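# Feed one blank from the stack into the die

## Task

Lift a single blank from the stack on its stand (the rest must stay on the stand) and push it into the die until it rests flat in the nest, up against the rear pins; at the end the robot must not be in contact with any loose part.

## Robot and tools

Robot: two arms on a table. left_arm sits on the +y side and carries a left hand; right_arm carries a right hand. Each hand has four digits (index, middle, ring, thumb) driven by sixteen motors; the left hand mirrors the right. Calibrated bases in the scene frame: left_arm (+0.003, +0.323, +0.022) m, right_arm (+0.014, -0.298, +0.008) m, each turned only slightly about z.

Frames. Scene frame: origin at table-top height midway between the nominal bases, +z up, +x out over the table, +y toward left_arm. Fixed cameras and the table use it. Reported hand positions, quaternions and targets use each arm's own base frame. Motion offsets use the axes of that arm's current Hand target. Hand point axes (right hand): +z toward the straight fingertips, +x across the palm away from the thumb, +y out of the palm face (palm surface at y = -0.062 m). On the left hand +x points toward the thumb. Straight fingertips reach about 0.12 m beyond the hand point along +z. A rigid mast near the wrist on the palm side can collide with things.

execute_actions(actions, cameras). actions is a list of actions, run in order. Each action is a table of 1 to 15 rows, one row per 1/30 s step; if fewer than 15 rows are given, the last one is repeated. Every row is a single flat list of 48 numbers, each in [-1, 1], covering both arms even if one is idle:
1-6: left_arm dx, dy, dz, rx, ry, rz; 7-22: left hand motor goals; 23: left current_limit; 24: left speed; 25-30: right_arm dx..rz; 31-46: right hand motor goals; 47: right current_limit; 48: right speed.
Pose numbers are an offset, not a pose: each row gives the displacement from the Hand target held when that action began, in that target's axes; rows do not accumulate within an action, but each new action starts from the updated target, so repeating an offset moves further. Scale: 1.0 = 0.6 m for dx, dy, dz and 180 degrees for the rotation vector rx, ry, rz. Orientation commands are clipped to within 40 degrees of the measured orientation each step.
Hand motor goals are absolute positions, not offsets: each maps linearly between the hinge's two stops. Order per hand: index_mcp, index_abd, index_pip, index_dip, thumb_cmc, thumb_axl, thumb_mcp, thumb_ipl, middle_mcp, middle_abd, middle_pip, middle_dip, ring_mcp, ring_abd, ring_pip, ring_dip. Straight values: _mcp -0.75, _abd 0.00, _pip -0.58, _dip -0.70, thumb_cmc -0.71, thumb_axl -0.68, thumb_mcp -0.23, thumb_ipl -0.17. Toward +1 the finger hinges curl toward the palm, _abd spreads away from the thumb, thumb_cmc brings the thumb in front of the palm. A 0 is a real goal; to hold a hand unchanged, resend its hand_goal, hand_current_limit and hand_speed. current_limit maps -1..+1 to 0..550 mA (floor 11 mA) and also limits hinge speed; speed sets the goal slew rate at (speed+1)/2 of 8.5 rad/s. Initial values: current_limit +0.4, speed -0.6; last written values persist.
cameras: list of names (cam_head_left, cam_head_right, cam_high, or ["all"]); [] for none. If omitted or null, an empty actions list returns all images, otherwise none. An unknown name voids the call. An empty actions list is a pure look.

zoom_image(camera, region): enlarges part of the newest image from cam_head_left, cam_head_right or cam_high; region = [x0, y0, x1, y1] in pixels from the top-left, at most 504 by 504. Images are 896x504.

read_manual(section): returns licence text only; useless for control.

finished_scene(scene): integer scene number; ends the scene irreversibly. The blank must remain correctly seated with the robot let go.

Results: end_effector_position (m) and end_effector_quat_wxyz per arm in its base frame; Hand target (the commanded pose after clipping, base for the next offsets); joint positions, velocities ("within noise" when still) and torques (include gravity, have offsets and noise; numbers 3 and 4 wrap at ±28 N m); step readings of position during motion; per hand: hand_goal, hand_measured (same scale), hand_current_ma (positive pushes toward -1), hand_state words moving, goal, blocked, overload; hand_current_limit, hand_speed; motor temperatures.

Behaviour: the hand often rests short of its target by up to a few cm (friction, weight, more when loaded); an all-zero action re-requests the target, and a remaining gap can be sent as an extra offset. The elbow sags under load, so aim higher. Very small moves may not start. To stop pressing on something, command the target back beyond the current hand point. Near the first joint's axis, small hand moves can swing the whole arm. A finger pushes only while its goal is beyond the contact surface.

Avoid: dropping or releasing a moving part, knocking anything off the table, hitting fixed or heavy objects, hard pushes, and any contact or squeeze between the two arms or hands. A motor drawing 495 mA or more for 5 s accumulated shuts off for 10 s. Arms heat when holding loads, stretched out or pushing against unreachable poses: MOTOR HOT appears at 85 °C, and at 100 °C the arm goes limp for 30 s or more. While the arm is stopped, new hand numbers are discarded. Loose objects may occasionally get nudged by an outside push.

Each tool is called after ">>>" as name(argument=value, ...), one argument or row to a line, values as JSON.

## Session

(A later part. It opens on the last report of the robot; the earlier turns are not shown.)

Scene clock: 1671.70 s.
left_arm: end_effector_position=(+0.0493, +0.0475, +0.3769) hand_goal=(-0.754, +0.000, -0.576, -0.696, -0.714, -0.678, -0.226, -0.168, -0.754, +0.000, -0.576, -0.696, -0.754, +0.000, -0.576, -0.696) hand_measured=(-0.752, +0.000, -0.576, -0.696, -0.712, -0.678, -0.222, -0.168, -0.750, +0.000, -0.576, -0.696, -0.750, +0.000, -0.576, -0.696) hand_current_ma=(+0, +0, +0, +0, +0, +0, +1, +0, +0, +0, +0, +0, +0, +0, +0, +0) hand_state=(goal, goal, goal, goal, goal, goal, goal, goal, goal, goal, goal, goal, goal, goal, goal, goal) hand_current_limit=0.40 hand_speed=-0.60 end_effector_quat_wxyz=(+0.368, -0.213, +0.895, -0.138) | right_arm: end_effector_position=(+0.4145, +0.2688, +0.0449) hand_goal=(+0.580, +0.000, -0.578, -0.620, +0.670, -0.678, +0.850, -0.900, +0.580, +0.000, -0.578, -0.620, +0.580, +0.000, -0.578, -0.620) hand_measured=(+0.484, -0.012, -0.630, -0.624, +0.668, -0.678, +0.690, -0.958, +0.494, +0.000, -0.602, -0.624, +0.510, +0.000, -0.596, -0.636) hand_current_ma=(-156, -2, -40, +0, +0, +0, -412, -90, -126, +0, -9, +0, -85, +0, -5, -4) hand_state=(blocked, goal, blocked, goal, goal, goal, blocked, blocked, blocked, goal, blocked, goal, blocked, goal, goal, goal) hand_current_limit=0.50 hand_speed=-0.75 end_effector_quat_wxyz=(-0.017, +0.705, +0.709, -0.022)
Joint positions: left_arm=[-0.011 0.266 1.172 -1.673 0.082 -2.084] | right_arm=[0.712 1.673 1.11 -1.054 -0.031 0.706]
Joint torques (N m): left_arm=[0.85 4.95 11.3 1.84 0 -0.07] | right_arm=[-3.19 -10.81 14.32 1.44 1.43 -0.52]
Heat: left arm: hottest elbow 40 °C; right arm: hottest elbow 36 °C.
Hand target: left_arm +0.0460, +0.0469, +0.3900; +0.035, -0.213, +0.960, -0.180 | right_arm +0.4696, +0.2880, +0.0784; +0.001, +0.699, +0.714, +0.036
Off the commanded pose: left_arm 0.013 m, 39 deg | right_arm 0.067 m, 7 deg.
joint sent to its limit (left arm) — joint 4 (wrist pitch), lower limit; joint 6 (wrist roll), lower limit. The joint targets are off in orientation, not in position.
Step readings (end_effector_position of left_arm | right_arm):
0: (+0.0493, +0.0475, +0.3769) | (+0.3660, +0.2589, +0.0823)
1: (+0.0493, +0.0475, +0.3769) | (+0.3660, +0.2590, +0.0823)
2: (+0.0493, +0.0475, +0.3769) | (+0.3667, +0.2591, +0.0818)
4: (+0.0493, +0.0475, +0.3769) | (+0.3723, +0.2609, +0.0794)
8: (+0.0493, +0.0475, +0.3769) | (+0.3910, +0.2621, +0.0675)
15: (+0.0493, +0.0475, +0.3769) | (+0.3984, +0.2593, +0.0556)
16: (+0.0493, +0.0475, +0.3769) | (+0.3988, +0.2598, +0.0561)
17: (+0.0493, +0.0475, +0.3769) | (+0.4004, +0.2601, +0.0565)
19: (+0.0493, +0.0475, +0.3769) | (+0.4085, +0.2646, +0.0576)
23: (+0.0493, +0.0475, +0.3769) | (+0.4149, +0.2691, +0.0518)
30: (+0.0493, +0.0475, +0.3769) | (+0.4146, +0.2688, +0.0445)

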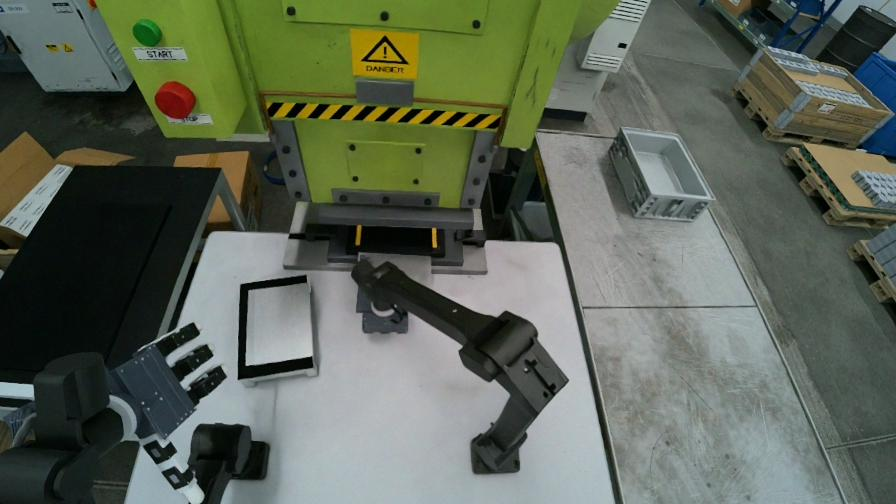

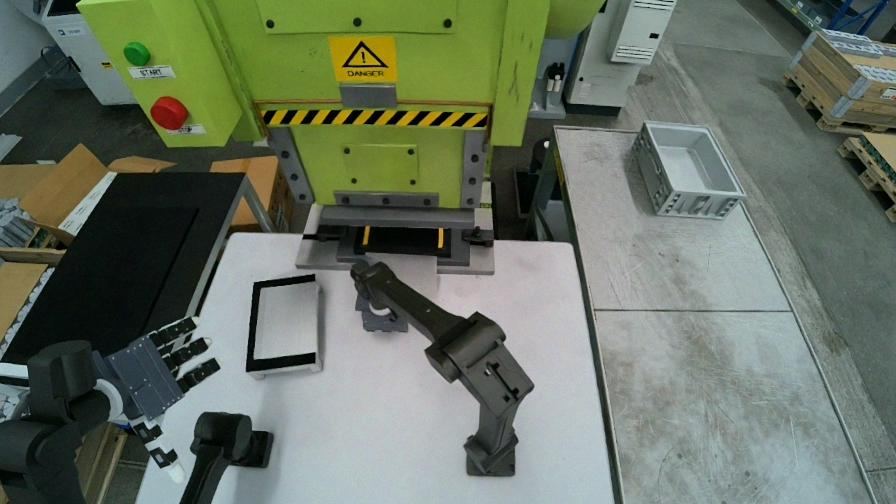

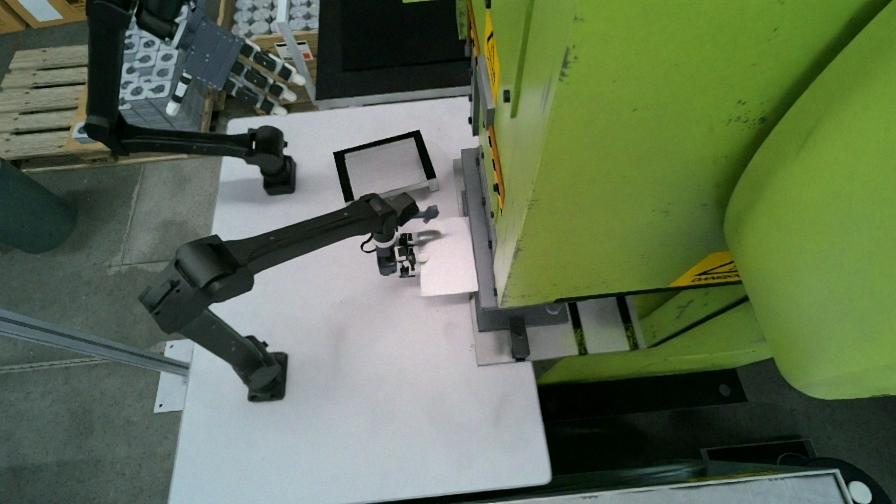

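>>> execute_actions(
  actions=[
    [[0,0,0,0,0,0,-0.754,0,-0.576,-0.696,-0.714,-0.678,-0.226,-0.168,-0.754,0,-0.576,-0.696,-0.754,0,-0.576,-0.696,0.4,-0.6,0,-0.12,-0.03,0,0,0,0.58,0,-0.577,-0.62,0.671,-0.677,0.85,-0.9,0.58,0,-0.577,-0.62,0.58,0,-0.577,-0.62,0.5,-0.75]],
    [[0,0,0,0,0,0,-0.754,0,-0.576,-0.696,-0.714,-0.678,-0.226,-0.168,-0.754,0,-0.576,-0.696,-0.754,0,-0.576,-0.696,0.4,-0.6,0,0,-0.04,0,0,0,0.58,0,-0.577,-0.62,0.671,-0.677,0.85,-0.9,0.58,0,-0.577,-0.62,0.58,0,-0.577,-0.62,0.5,-0.75]],
  ],
  cameras=["all"],
)

>>> zoom_image(
  camera="cam_head_left",
  region=[320, 200, 480, 300],
)

>>> zoom_image(
  camera="cam_high",
  region=[360, 160, 540, 340],
)

Scene clock: 1687.10 s.
left_arm: end_effector_position=(+0.0493, +0.0475, +0.3769) hand_goal=(-0.754, +0.000, -0.576, -0.696, -0.714, -0.678, -0.226, -0.168, -0.754, +0.000, -0.576, -0.696, -0.754, +0.000, -0.576, -0.696) hand_measured=(-0.752, +0.000, -0.576, -0.696, -0.712, -0.678, -0.222, -0.168, -0.750, +0.000, -0.576, -0.696, -0.750, +0.000, -0.576, -0.696) hand_current_ma=(+0, +0, +0, +0, +0, +0, +1, +0, +0, +0, +0, +0, +0, +0, +0, +0) hand_state=(goal, goal, goal, goal, goal, goal, goal, goal, goal, goal, goal, goal, goal, goal, goal, goal) hand_current_limit=0.40 hand_speed=-0.60 end_effector_quat_wxyz=(+0.368, -0.213, +0.895, -0.138) | right_arm: end_effector_position=(+0.3837, +0.2749, +0.0859) hand_goal=(+0.580, +0.000, -0.578, -0.620, +0.670, -0.678, +0.850, -0.900, +0.580, +0.000, -0.578, -0.620, +0.580, +0.000, -0.578, -0.620) hand_measured=(+0.482, -0.012, -0.628, -0.632, +0.668, -0.678, +0.690, -0.958, +0.494, +0.002, -0.608, -0.632, +0.510, +0.000, -0.600, -0.634) hand_current_ma=(-158, -1, -39, -2, +0, +0, -412, -90, -126, +0, -15, -3, -85, +0, -8, -4) hand_state=(blocked, goal, blocked, goal, goal, goal, blocked, blocked, blocked, goal, blocked, goal, blocked, goal, blocked, goal) hand_current_limit=0.50 hand_speed=-0.75 end_effector_quat_wxyz=(-0.006, +0.698, +0.716, +0.002)
Joint positions: left_arm=[-0.011 0.266 1.172 -1.673 0.082 -2.084] | right_arm=[0.777 1.546 1.065 -1.088 -0.012 0.751]
Joint torques (N m): left_arm=[0.85 5.01 11.26 1.83 -0.01 -0.07] | right_arm=[-0.5 -12.45 9.95 0.38 0.75 0.1]
Heat: left arm: hottest elbow 40 °C; right arm: hottest elbow 37 °C.
Hand target: left_arm +0.0460, +0.0469, +0.3900; +0.035, -0.213, +0.960, -0.180 | right_arm +0.3955, +0.2843, +0.1165; +0.001, +0.699, +0.714, +0.036
Off the commanded pose: left_arm 0.013 m, 39 deg | right_arm 0.034 m, 4 deg.
joint sent to its limit (left arm) — joint 4 (wrist pitch), lower limit; joint 6 (wrist roll), lower limit. The joint targets are off in orientation, not in position.
Step readings (end_effector_position of left_arm | right_arm):
0: (+0.0493, +0.0475, +0.3769) | (+0.4145, +0.2688, +0.0449)
1: (+0.0493, +0.0475, +0.3769) | (+0.4145, +0.2688, +0.0449)
2: (+0.0493, +0.0475, +0.3769) | (+0.4142, +0.2691, +0.0453)
4: (+0.0493, +0.0475, +0.3769) | (+0.4128, +0.2703, +0.0487)
8: (+0.0493, +0.0475, +0.3769) | (+0.4017, +0.2744, +0.0619)
15: (+0.0493, +0.0475, +0.3769) | (+0.3912, +0.2834, +0.0763)
16: (+0.0493, +0.0475, +0.3769) | (+0.3912, +0.2833, +0.0763)
17: (+0.0493, +0.0475, +0.3769) | (+0.3910, +0.2829, +0.0763)
19: (+0.0493, +0.0475, +0.3769) | (+0.3894, +0.2809, +0.0767)
23: (+0.0493, +0.0475, +0.3769) | (+0.3852, +0.2765, +0.0803)
30: (+0.0493, +0.0475, +0.3769) | (+0.3841, +0.2752, +0.0860)

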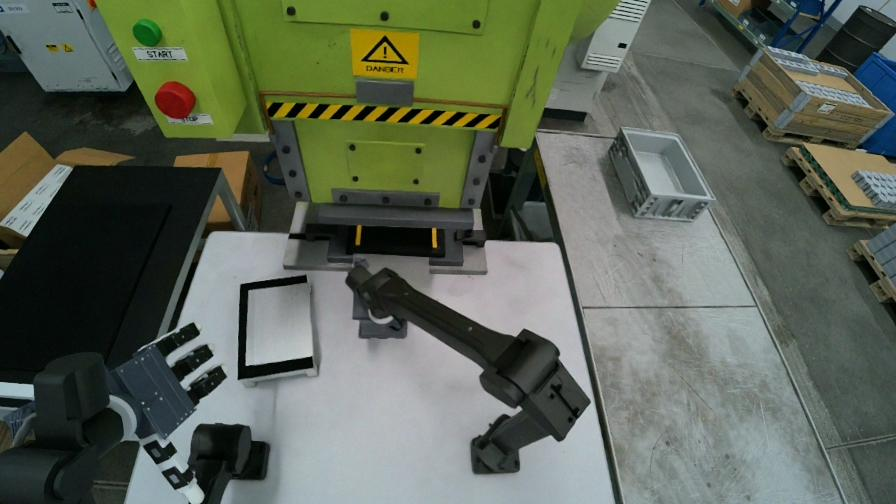

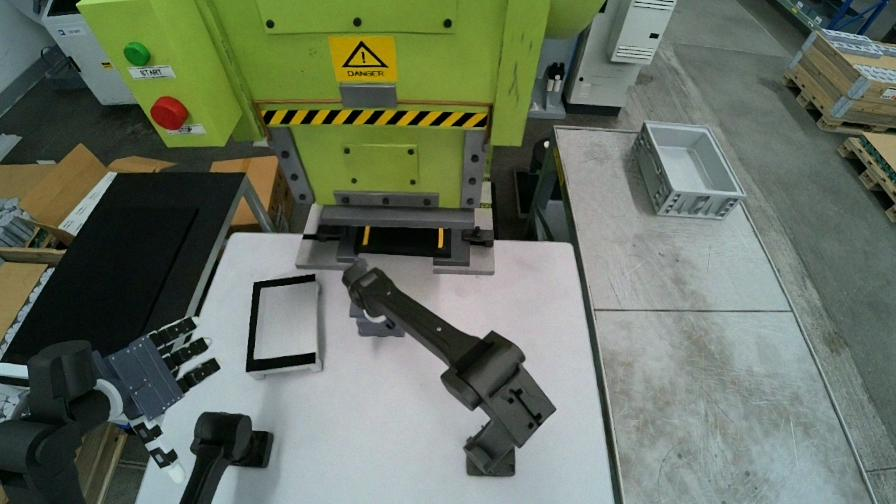

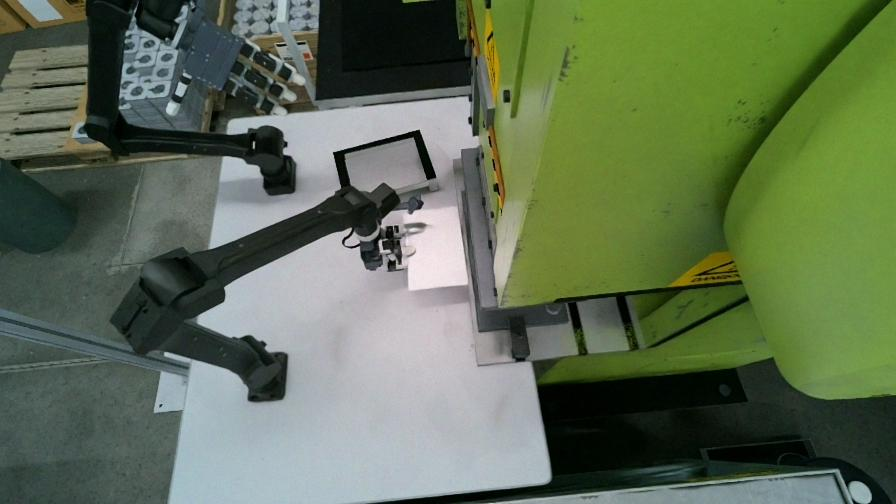

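Scaled by 3.150.

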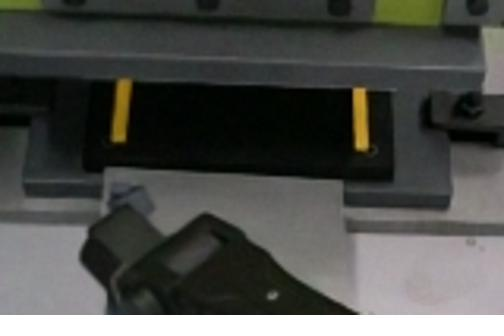

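Scaled by 2.800.

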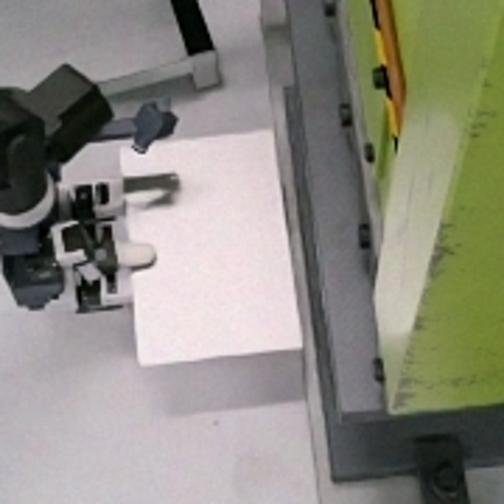

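>>> execute_actions(
  actions=[
    [[0,0,0,0,0,0,-0.754,0,-0.576,-0.696,-0.714,-0.678,-0.226,-0.168,-0.754,0,-0.576,-0.696,-0.754,0,-0.576,-0.696,0.4,-0.6,-0.022,0.085,0.025,0,0,0,0.58,0,-0.577,-0.62,0.671,-0.677,0.85,-0.9,0.58,0,-0.577,-0.62,0.58,0,-0.577,-0.62,0.5,-0.75]],
  ],
  cameras=["all"],
)

>>> zoom_image(
  camera="cam_head_left",
  region=[320, 200, 480, 300],
)

>>> zoom_image(
  camera="cam_head_right",
  region=[320, 200, 480, 300],
)

Scene clock: 1767.00 s.
left_arm: end_effector_position=(+0.0493, +0.0475, +0.3769) hand_goal=(-0.754, +0.000, -0.576, -0.696, -0.714, -0.678, -0.226, -0.168, -0.754, +0.000, -0.576, -0.696, -0.754, +0.000, -0.576, -0.696) hand_measured=(-0.752, +0.000, -0.576, -0.696, -0.712, -0.678, -0.222, -0.168, -0.750, +0.000, -0.576, -0.696, -0.750, +0.000, -0.576, -0.696) hand_current_ma=(+0, +0, +0, +0, +0, +0, +1, +0, +0, +0, +0, +0, +0, +0, +0, +0) hand_state=(goal, goal, goal, goal, goal, goal, goal, goal, goal, goal, goal, goal, goal, goal, goal, goal) hand_current_limit=0.40 hand_speed=-0.60 end_effector_quat_wxyz=(+0.368, -0.213, +0.895, -0.138) | right_arm: end_effector_position=(+0.4220, +0.2496, +0.0766) hand_goal=(+0.580, +0.000, -0.578, -0.620, +0.670, -0.678, +0.850, -0.900, +0.580, +0.000, -0.578, -0.620, +0.580, +0.000, -0.578, -0.620) hand_measured=(+0.482, -0.010, -0.628, -0.632, +0.668, -0.678, +0.690, -0.958, +0.494, +0.002, -0.608, -0.634, +0.510, +0.002, -0.600, -0.634) hand_current_ma=(-158, -1, -39, -2, +0, +0, -412, -90, -126, +0, -15, -3, -85, +0, -8, -4) hand_state=(blocked, goal, blocked, goal, goal, goal, blocked, blocked, blocked, goal, blocked, goal, blocked, goal, blocked, goal) hand_current_limit=0.50 hand_speed=-0.75 end_effector_quat_wxyz=(-0.007, +0.705, +0.710, -0.005)
Joint positions: left_arm=[-0.011 0.266 1.172 -1.673 0.082 -2.084] | right_arm=[0.675 1.597 1.102 -1.087 -0.013 0.667]
Joint torques (N m): left_arm=[0.85 4.89 11.3 1.83 -0.01 -0.07] | right_arm=[-0.15 -10.75 12.37 1.07 0.53 -0.05]
Heat: left arm: hottest elbow 40 °C; right arm: hottest elbow 36 °C.
Hand target: left_arm +0.0460, +0.0469, +0.3900; +0.035, -0.213, +0.960, -0.180 | right_arm +0.4476, +0.2731, +0.1037; +0.001, +0.699, +0.714, +0.036
Off the commanded pose: left_arm 0.013 m, 39 deg | right_arm 0.044 m, 5 deg.
joint sent to its limit (left arm) — joint 4 (wrist pitch), lower limit; joint 6 (wrist roll), lower limit. The joint targets are off in orientation, not in position.
Step readings (end_effector_position of left_arm | right_arm):
0: (+0.0493, +0.0475, +0.3769) | (+0.3837, +0.2748, +0.0859)
1: (+0.0493, +0.0475, +0.3769) | (+0.3837, +0.2749, +0.0859)
2: (+0.0493, +0.0475, +0.3769) | (+0.3847, +0.2739, +0.0859)
4: (+0.0493, +0.0475, +0.3769) | (+0.3888, +0.2711, +0.0856)
8: (+0.0493, +0.0475, +0.3769) | (+0.4087, +0.2568, +0.0824)
15: (+0.0493, +0.0475, +0.3769) | (+0.4207, +0.2470, +0.0753)

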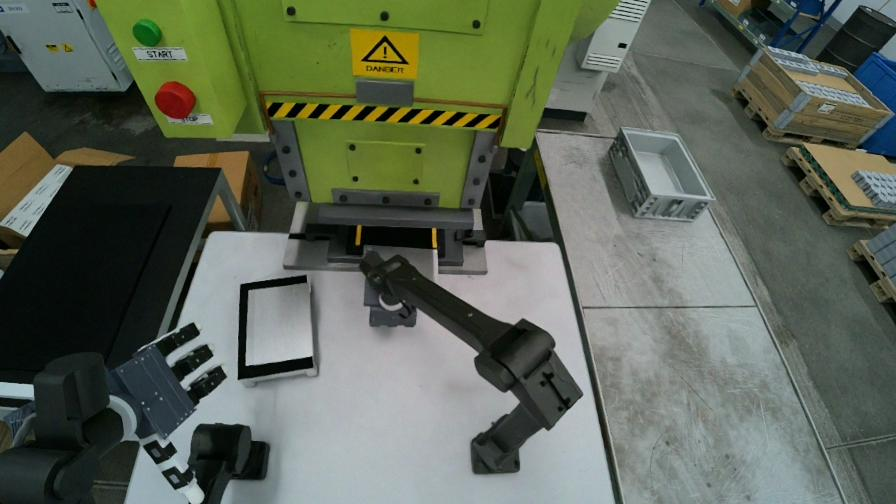

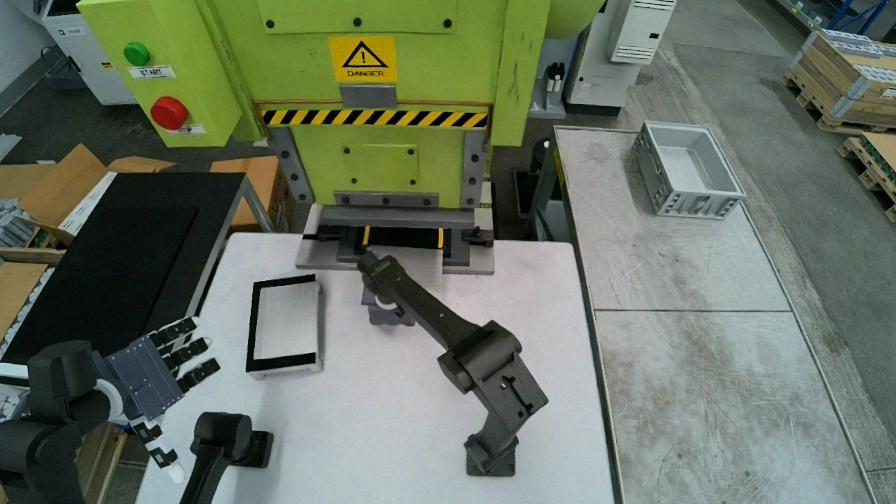

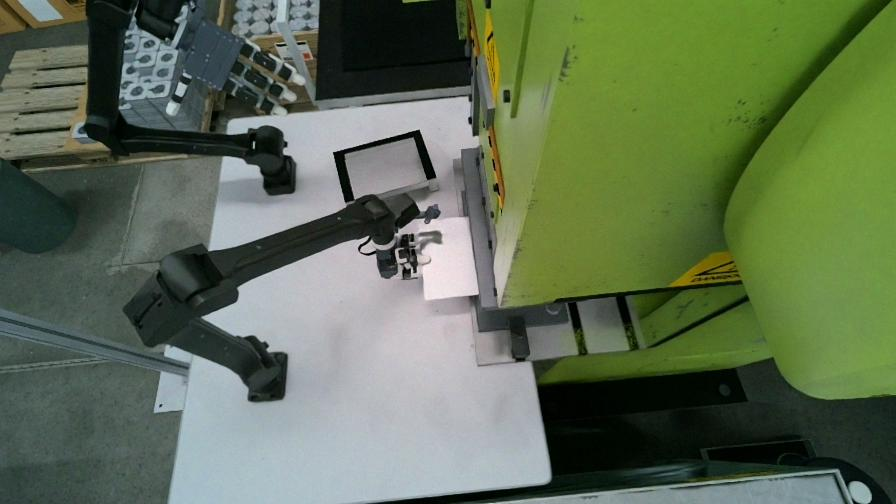

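Scaled by 3.150.

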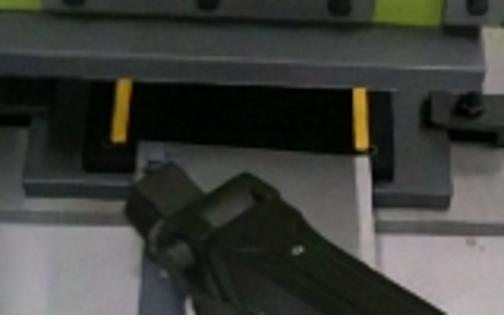

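Scaled by 3.150.

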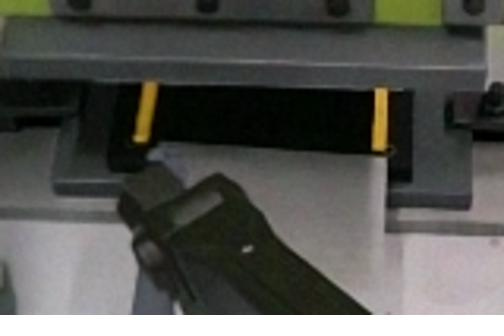

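>>> execute_actions(
  actions=[
    [[0,0,0,0,0,0,-0.754,0,-0.576,-0.696,-0.714,-0.678,-0.226,-0.168,-0.754,0,-0.576,-0.696,-0.754,0,-0.576,-0.696,0.4,-0.6,0.02,0.05,-0.005,0,0,0,0.58,0,-0.577,-0.62,0.671,-0.677,0.85,-0.9,0.58,0,-0.577,-0.62,0.58,0,-0.577,-0.62,0.5,-0.75]],
  ],
  cameras=["all"],
)

>>> zoom_image(
  camera="cam_head_left",
  region=[340, 200, 460, 280],
)

>>> zoom_image(
  camera="cam_high",
  region=[360, 160, 540, 340],
)

Scene clock: 1797.63 s.
left_arm: end_effector_position=(+0.0493, +0.0475, +0.3769) hand_goal=(-0.754, +0.000, -0.576, -0.696, -0.714, -0.678, -0.226, -0.168, -0.754, +0.000, -0.576, -0.696, -0.754, +0.000, -0.576, -0.696) hand_measured=(-0.752, +0.000, -0.576, -0.696, -0.712, -0.678, -0.222, -0.168, -0.750, +0.000, -0.576, -0.696, -0.750, +0.000, -0.576, -0.696) hand_current_ma=(+0, +0, +0, +0, +0, +0, +1, +0, +0, +0, +0, +0, +0, +0, +0, +0) hand_state=(goal, goal, goal, goal, goal, goal, goal, goal, goal, goal, goal, goal, goal, goal, goal, goal) hand_current_limit=0.40 hand_speed=-0.60 end_effector_quat_wxyz=(+0.368, -0.213, +0.895, -0.138) | right_arm: end_effector_position=(+0.4515, +0.2722, +0.0815) hand_goal=(+0.580, +0.000, -0.578, -0.620, +0.670, -0.678, +0.850, -0.900, +0.580, +0.000, -0.578, -0.620, +0.580, +0.000, -0.578, -0.620) hand_measured=(+0.482, -0.010, -0.628, -0.632, +0.668, -0.678, +0.690, -0.958, +0.494, +0.002, -0.608, -0.634, +0.510, +0.002, -0.600, -0.634) hand_current_ma=(-158, -1, -39, -2, +0, +0, -413, -90, -126, +0, -15, -3, -85, +0, -8, -4) hand_state=(blocked, goal, blocked, goal, goal, goal, blocked, blocked, blocked, goal, blocked, goal, blocked, goal, blocked, goal) hand_current_limit=0.50 hand_speed=-0.75 end_effector_quat_wxyz=(-0.007, +0.699, +0.715, +0.003)
Joint positions: left_arm=[-0.011 0.266 1.172 -1.673 0.082 -2.084] | right_arm=[0.671 1.668 1.203 -1.101 -0.014 0.648]
Joint torques (N m): left_arm=[0.79 5.01 11.29 1.84 0 -0.07] | right_arm=[-1.32 -11.69 12.63 0.44 0.49 -0.05]
Heat: left arm: hottest elbow 40 °C; right arm: hottest elbow 36 °C.
Hand target: left_arm +0.0460, +0.0469, +0.3900; +0.035, -0.213, +0.960, -0.180 | right_arm +0.4771, +0.2854, +0.1086; +0.001, +0.699, +0.714, +0.036
Off the commanded pose: left_arm 0.013 m, 39 deg | right_arm 0.040 m, 4 deg.
joint sent to its limit (left arm) — joint 4 (wrist pitch), lower limit; joint 6 (wrist roll), lower limit. The joint targets are off in orientation, not in position.
Step readings (end_effector_position of left_arm | right_arm):
0: (+0.0493, +0.0475, +0.3769) | (+0.4220, +0.2497, +0.0766)
1: (+0.0493, +0.0475, +0.3769) | (+0.4221, +0.2498, +0.0766)
2: (+0.0493, +0.0475, +0.3769) | (+0.4230, +0.2506, +0.0770)
4: (+0.0493, +0.0475, +0.3769) | (+0.4286, +0.2552, +0.0785)
8: (+0.0493, +0.0475, +0.3769) | (+0.4454, +0.2686, +0.0829)
15: (+0.0493, +0.0475, +0.3769) | (+0.4520, +0.2732, +0.0844)

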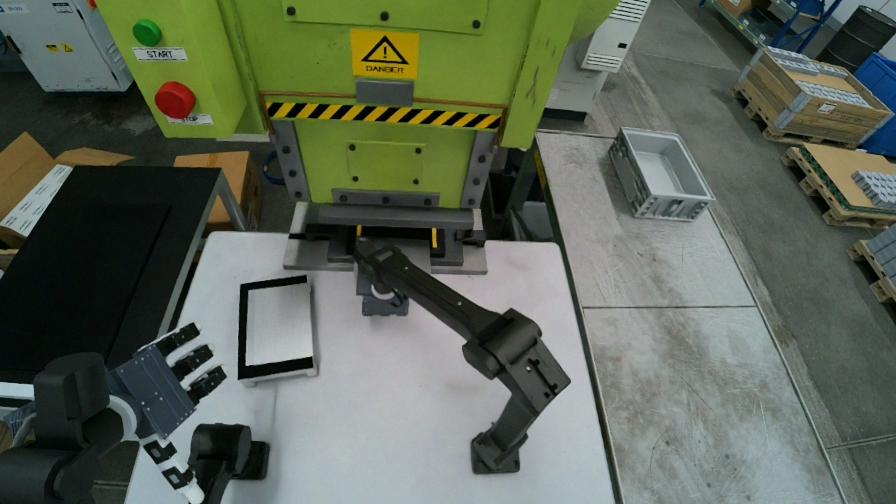

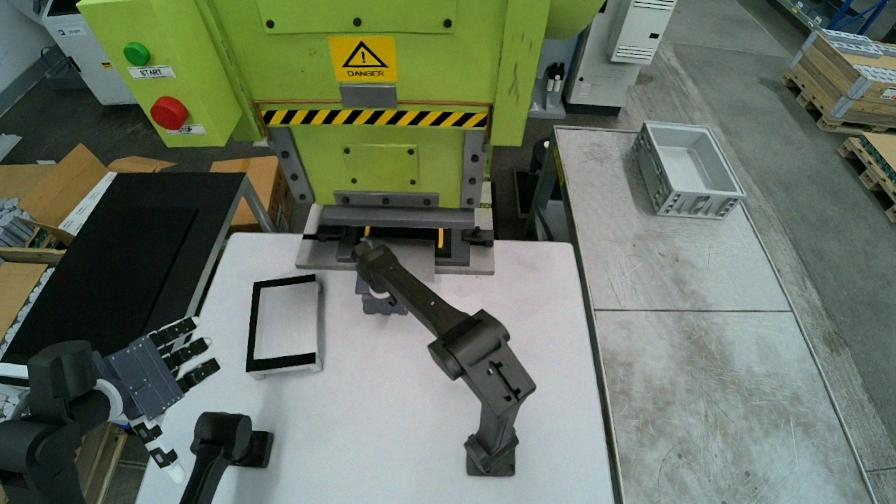

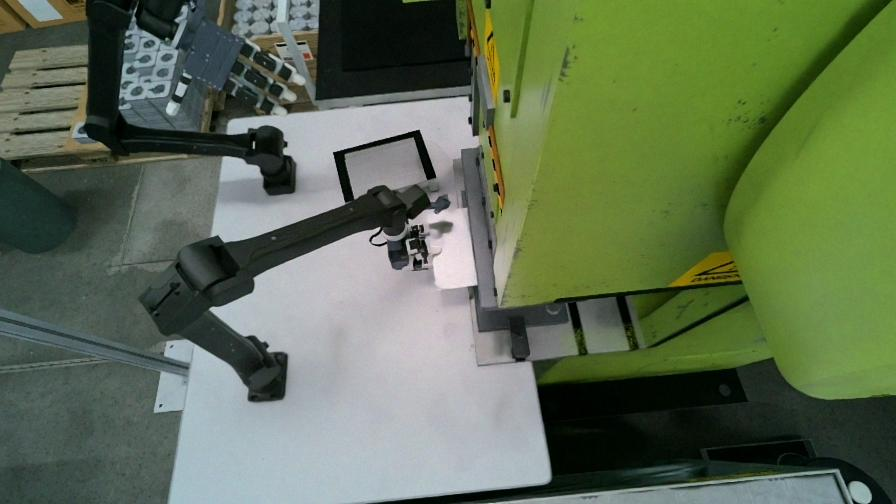

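Scaled by 4.200.

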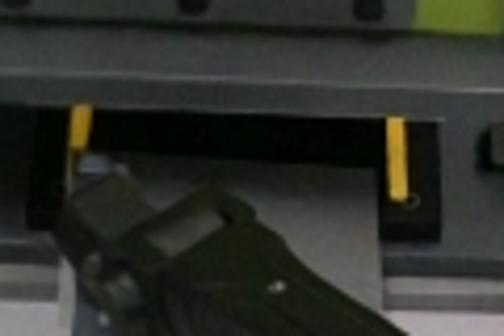

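Scaled by 2.800.

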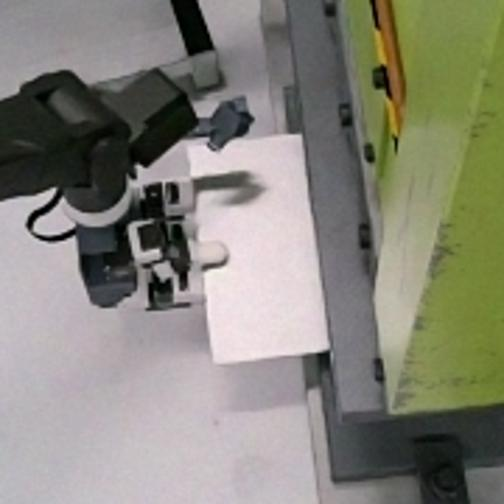

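>>> execute_actions(
  actions=[
    [[0,0,0,0,0,0,-0.754,0,-0.576,-0.696,-0.714,-0.678,-0.226,-0.168,-0.754,0,-0.576,-0.696,-0.754,0,-0.576,-0.696,0.4,-0.6,-0.01,0.055,0.01,0,0,0,0.58,0,-0.577,-0.62,0.671,-0.677,0.85,-0.9,0.58,0,-0.577,-0.62,0.58,0,-0.577,-0.62,0.5,-0.75]],
  ],
  cameras=["all"],
)

>>> zoom_image(
  camera="cam_head_left",
  region=[340, 200, 460, 280],
)

>>> zoom_image(
  camera="cam_head_right",
  region=[340, 200, 460, 280],
)

>>> zoom_image(
  camera="cam_high",
  region=[360, 160, 540, 340],
)

Scene clock: 1812.57 s.
left_arm: end_effector_position=(+0.0493, +0.0475, +0.3769) hand_goal=(-0.754, +0.000, -0.576, -0.696, -0.714, -0.678, -0.226, -0.168, -0.754, +0.000, -0.576, -0.696, -0.754, +0.000, -0.576, -0.696) hand_measured=(-0.752, +0.000, -0.576, -0.696, -0.712, -0.678, -0.222, -0.168, -0.750, +0.000, -0.576, -0.696, -0.750, +0.000, -0.576, -0.696) hand_current_ma=(+0, +0, +0, +0, +0, +0, +1, +0, +0, +0, +0, +0, +0, +0, +0, +0) hand_state=(goal, goal, goal, goal, goal, goal, goal, goal, goal, goal, goal, goal, goal, goal, goal, goal) hand_current_limit=0.40 hand_speed=-0.60 end_effector_quat_wxyz=(+0.368, -0.213, +0.895, -0.138) | right_arm: end_effector_position=(+0.4864, +0.2637, +0.0776) hand_goal=(+0.580, +0.000, -0.578, -0.620, +0.670, -0.678, +0.850, -0.900, +0.580, +0.000, -0.578, -0.620, +0.580, +0.000, -0.578, -0.620) hand_measured=(+0.482, -0.010, -0.628, -0.632, +0.668, -0.678, +0.690, -0.958, +0.494, +0.002, -0.608, -0.634, +0.510, +0.002, -0.602, -0.634) hand_current_ma=(-158, -1, -39, -2, +0, +0, -412, -90, -126, +0, -15, -3, -85, +0, -8, -4) hand_state=(blocked, goal, blocked, goal, goal, goal, blocked, blocked, blocked, goal, blocked, goal, blocked, goal, blocked, goal) hand_current_limit=0.50 hand_speed=-0.75 end_effector_quat_wxyz=(-0.007, +0.703, +0.711, +0.004)
Joint positions: left_arm=[-0.011 0.266 1.172 -1.673 0.082 -2.084] | right_arm=[0.614 1.727 1.272 -1.109 -0.016 0.604]
Joint torques (N m): left_arm=[0.85 4.95 11.29 1.84 -0.01 -0.07] | right_arm=[-0.62 -12.51 12.68 0.44 0.41 -0.11]
Heat: left arm: hottest elbow 40 °C; right arm: hottest elbow 37 °C.
Hand target: left_arm +0.0460, +0.0469, +0.3900; +0.035, -0.213, +0.960, -0.180 | right_arm +0.5104, +0.2805, +0.1040; +0.001, +0.699, +0.714, +0.035
Off the commanded pose: left_arm 0.013 m, 39 deg | right_arm 0.040 m, 4 deg.
joint sent to its limit (left arm) — joint 4 (wrist pitch), lower limit; joint 6 (wrist roll), lower limit. The joint targets are off in orientation, not in position.
Step readings (end_effector_position of left_arm | right_arm):
0: (+0.0493, +0.0475, +0.3769) | (+0.4515, +0.2722, +0.0815)
1: (+0.0493, +0.0475, +0.3769) | (+0.4515, +0.2723, +0.0816)
2: (+0.0493, +0.0475, +0.3769) | (+0.4524, +0.2723, +0.0816)
4: (+0.0493, +0.0475, +0.3769) | (+0.4581, +0.2725, +0.0814)
8: (+0.0493, +0.0475, +0.3769) | (+0.4770, +0.2689, +0.0798)
15: (+0.0493, +0.0475, +0.3769) | (+0.4859, +0.2633, +0.0767)

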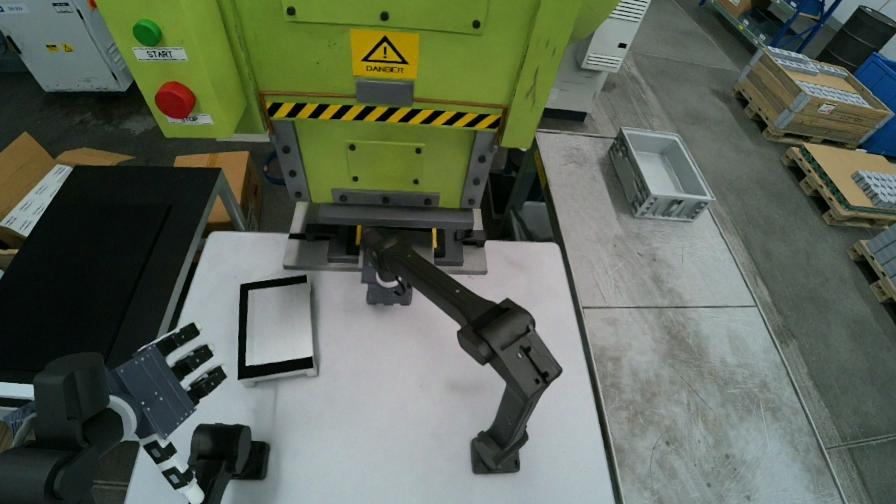

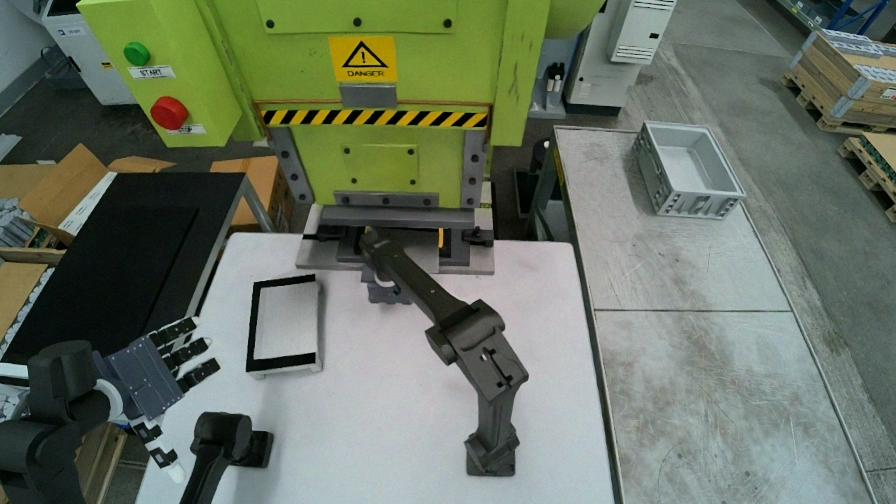

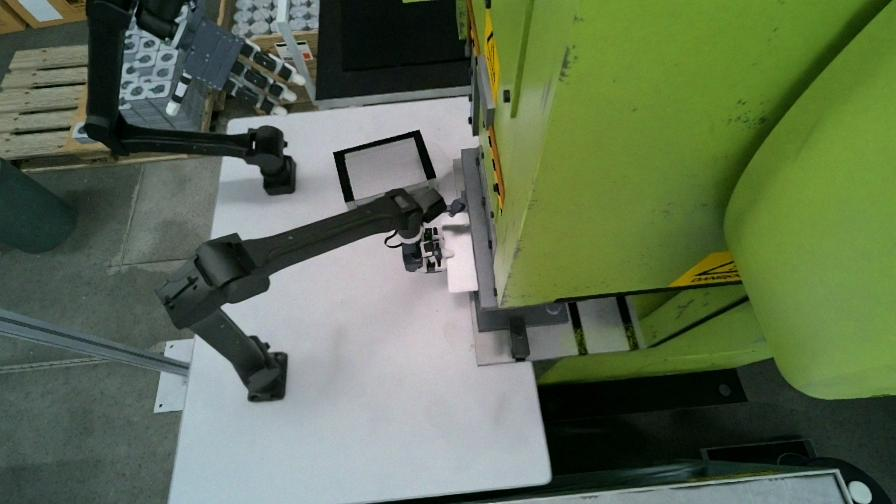

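Scaled by 4.200.

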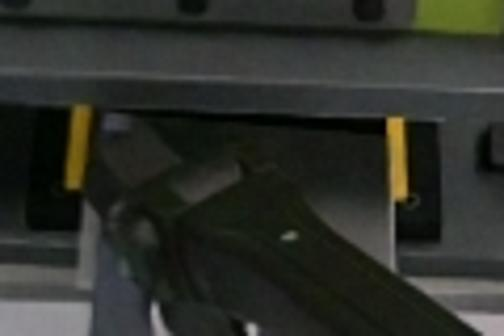

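Scaled by 4.200.

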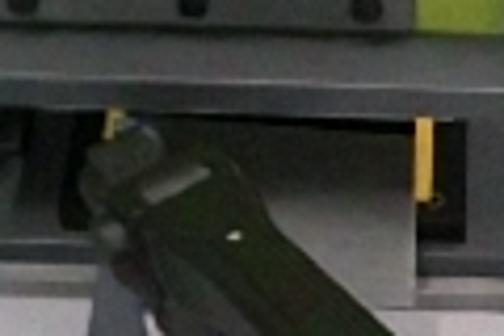

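Scaled by 2.800.

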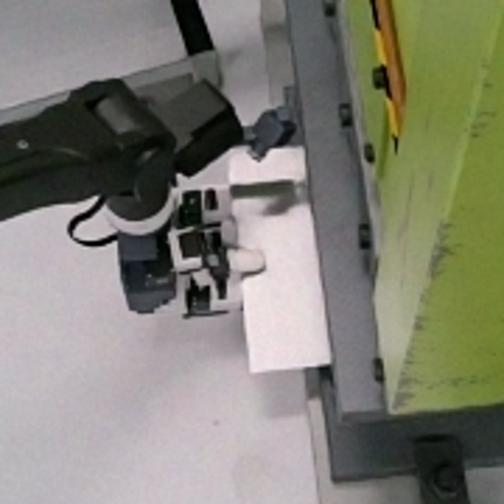

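>>> execute_actions(
  actions=[
    [[0,0,0,0,0,0,-0.754,0,-0.576,-0.696,-0.714,-0.678,-0.226,-0.168,-0.754,0,-0.576,-0.696,-0.754,0,-0.576,-0.696,0.4,-0.6,0.002,0.045,0.012,0,0,0,0.58,0,-0.577,-0.62,0.671,-0.677,0.85,-0.9,0.58,0,-0.577,-0.62,0.58,0,-0.577,-0.62,0.5,-0.75]],
  ],
  cameras=["all"],
)

>>> zoom_image(
  camera="cam_head_left",
  region=[340, 200, 460, 280],
)

>>> zoom_image(
  camera="cam_high",
  region=[360, 160, 540, 340],
)

Scene clock: 1831.43 s.
left_arm: end_effector_position=(+0.0493, +0.0475, +0.3769) hand_goal=(-0.754, +0.000, -0.576, -0.696, -0.714, -0.678, -0.226, -0.168, -0.754, +0.000, -0.576, -0.696, -0.754, +0.000, -0.576, -0.696) hand_measured=(-0.752, +0.000, -0.576, -0.696, -0.712, -0.678, -0.222, -0.168, -0.750, +0.000, -0.576, -0.696, -0.750, +0.000, -0.576, -0.696) hand_current_ma=(+0, +0, +0, +0, +0, +0, +1, +0, +0, +0, +0, +0, +0, +0, +0, +0) hand_state=(goal, goal, goal, goal, goal, goal, goal, goal, goal, goal, goal, goal, goal, goal, goal, goal) hand_current_limit=0.40 hand_speed=-0.60 end_effector_quat_wxyz=(+0.368, -0.213, +0.895, -0.138) | right_arm: end_effector_position=(+0.5019, +0.2714, +0.0700) hand_goal=(+0.580, +0.000, -0.578, -0.620, +0.670, -0.678, +0.850, -0.900, +0.580, +0.000, -0.578, -0.620, +0.580, +0.000, -0.578, -0.620) hand_measured=(+0.482, -0.010, -0.622, -0.622, +0.668, -0.678, +0.690, -0.958, +0.494, +0.002, -0.608, -0.634, +0.510, +0.002, -0.606, -0.636) hand_current_ma=(-158, -1, -30, +0, +0, +0, -412, -90, -126, +0, -15, -3, -84, +0, -12, -4) hand_state=(blocked, goal, blocked, goal, goal, goal, blocked, blocked, blocked, goal, blocked, goal, blocked, goal, blocked, goal) hand_current_limit=0.50 hand_speed=-0.75 end_effector_quat_wxyz=(-0.012, +0.699, +0.715, -0.003)
Joint positions: left_arm=[-0.011 0.266 1.172 -1.673 0.082 -2.084] | right_arm=[0.605 1.782 1.331 -1.13 -0.023 0.581]
Joint torques (N m): left_arm=[0.79 5.01 11.29 1.83 0 -0.06] | right_arm=[-1.9 -12.81 13.42 0.96 0.64 -0.13]
Motor temperatures (°C): left_arm=[25 27 40 27 24 25] | right_arm=[27 34 39 27 26 25]
Heat: left arm: hottest elbow 40 °C; right arm: hottest elbow 39 °C.
Hand target: left_arm +0.0460, +0.0469, +0.3900; +0.035, -0.213, +0.960, -0.180 | right_arm +0.5378, +0.2826, +0.0985; +0.001, +0.699, +0.714, +0.036
Off the commanded pose: left_arm 0.013 m, 39 deg | right_arm 0.047 m, 5 deg.
joint sent to its limit (left arm) — joint 4 (wrist pitch), lower limit; joint 6 (wrist roll), lower limit. The joint targets are off in orientation, not in position.
Step readings (end_effector_position of left_arm | right_arm):
0: (+0.0493, +0.0475, +0.3769) | (+0.4863, +0.2637, +0.0775)
1: (+0.0493, +0.0475, +0.3769) | (+0.4865, +0.2638, +0.0777)
2: (+0.0493, +0.0475, +0.3769) | (+0.4872, +0.2641, +0.0777)
4: (+0.0493, +0.0475, +0.3769) | (+0.4919, +0.2657, +0.0775)
8: (+0.0493, +0.0475, +0.3769) | (+0.4993, +0.2709, +0.0735)
15: (+0.0493, +0.0475, +0.3769) | (+0.5018, +0.2713, +0.0700)

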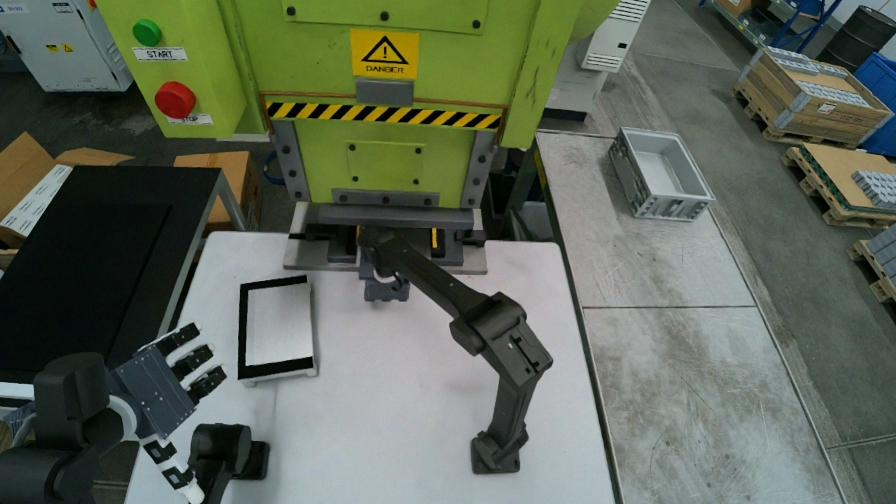

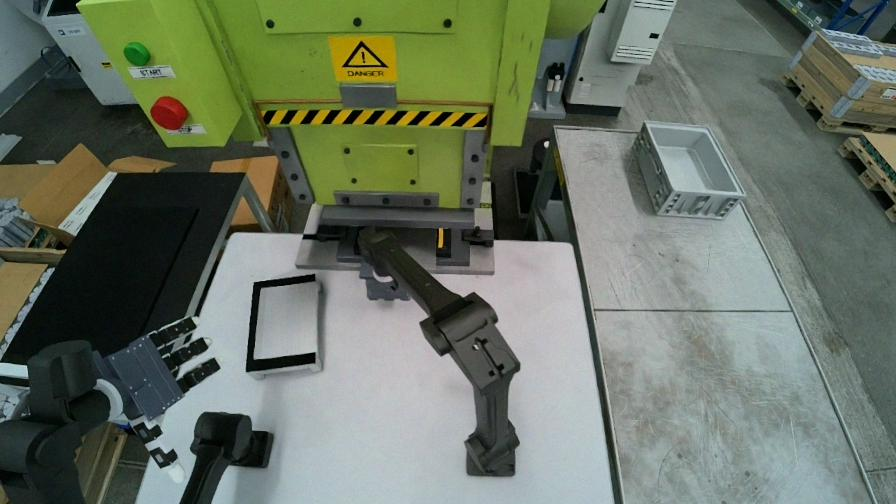

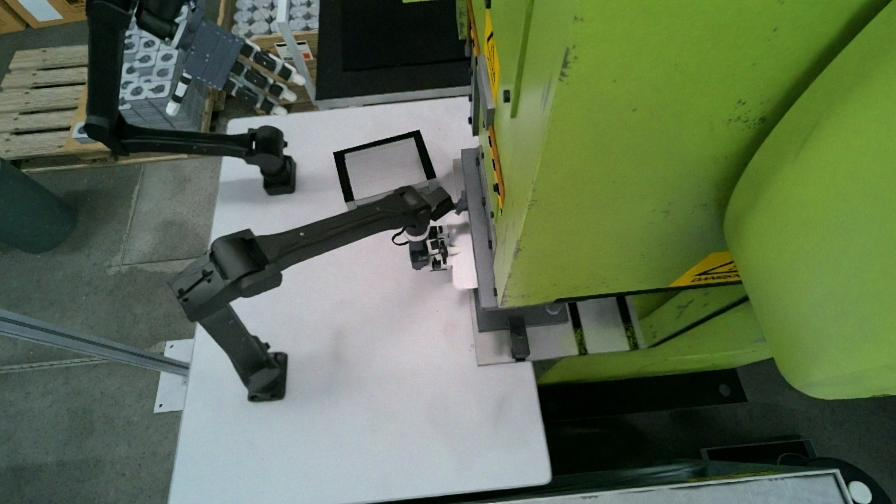

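Scaled by 4.200.

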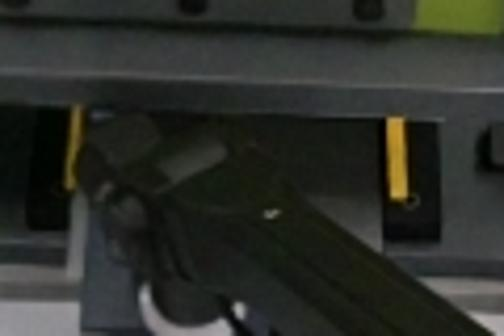

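Scaled by 2.800.

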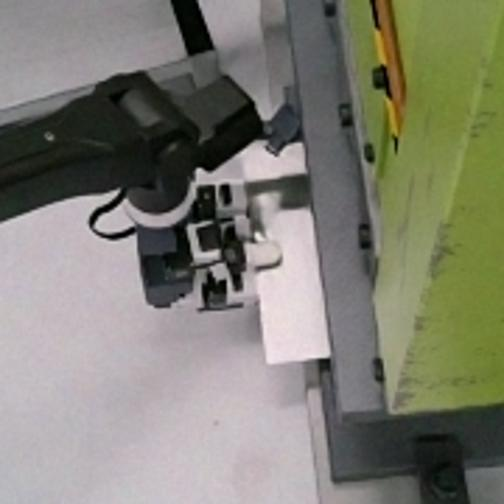

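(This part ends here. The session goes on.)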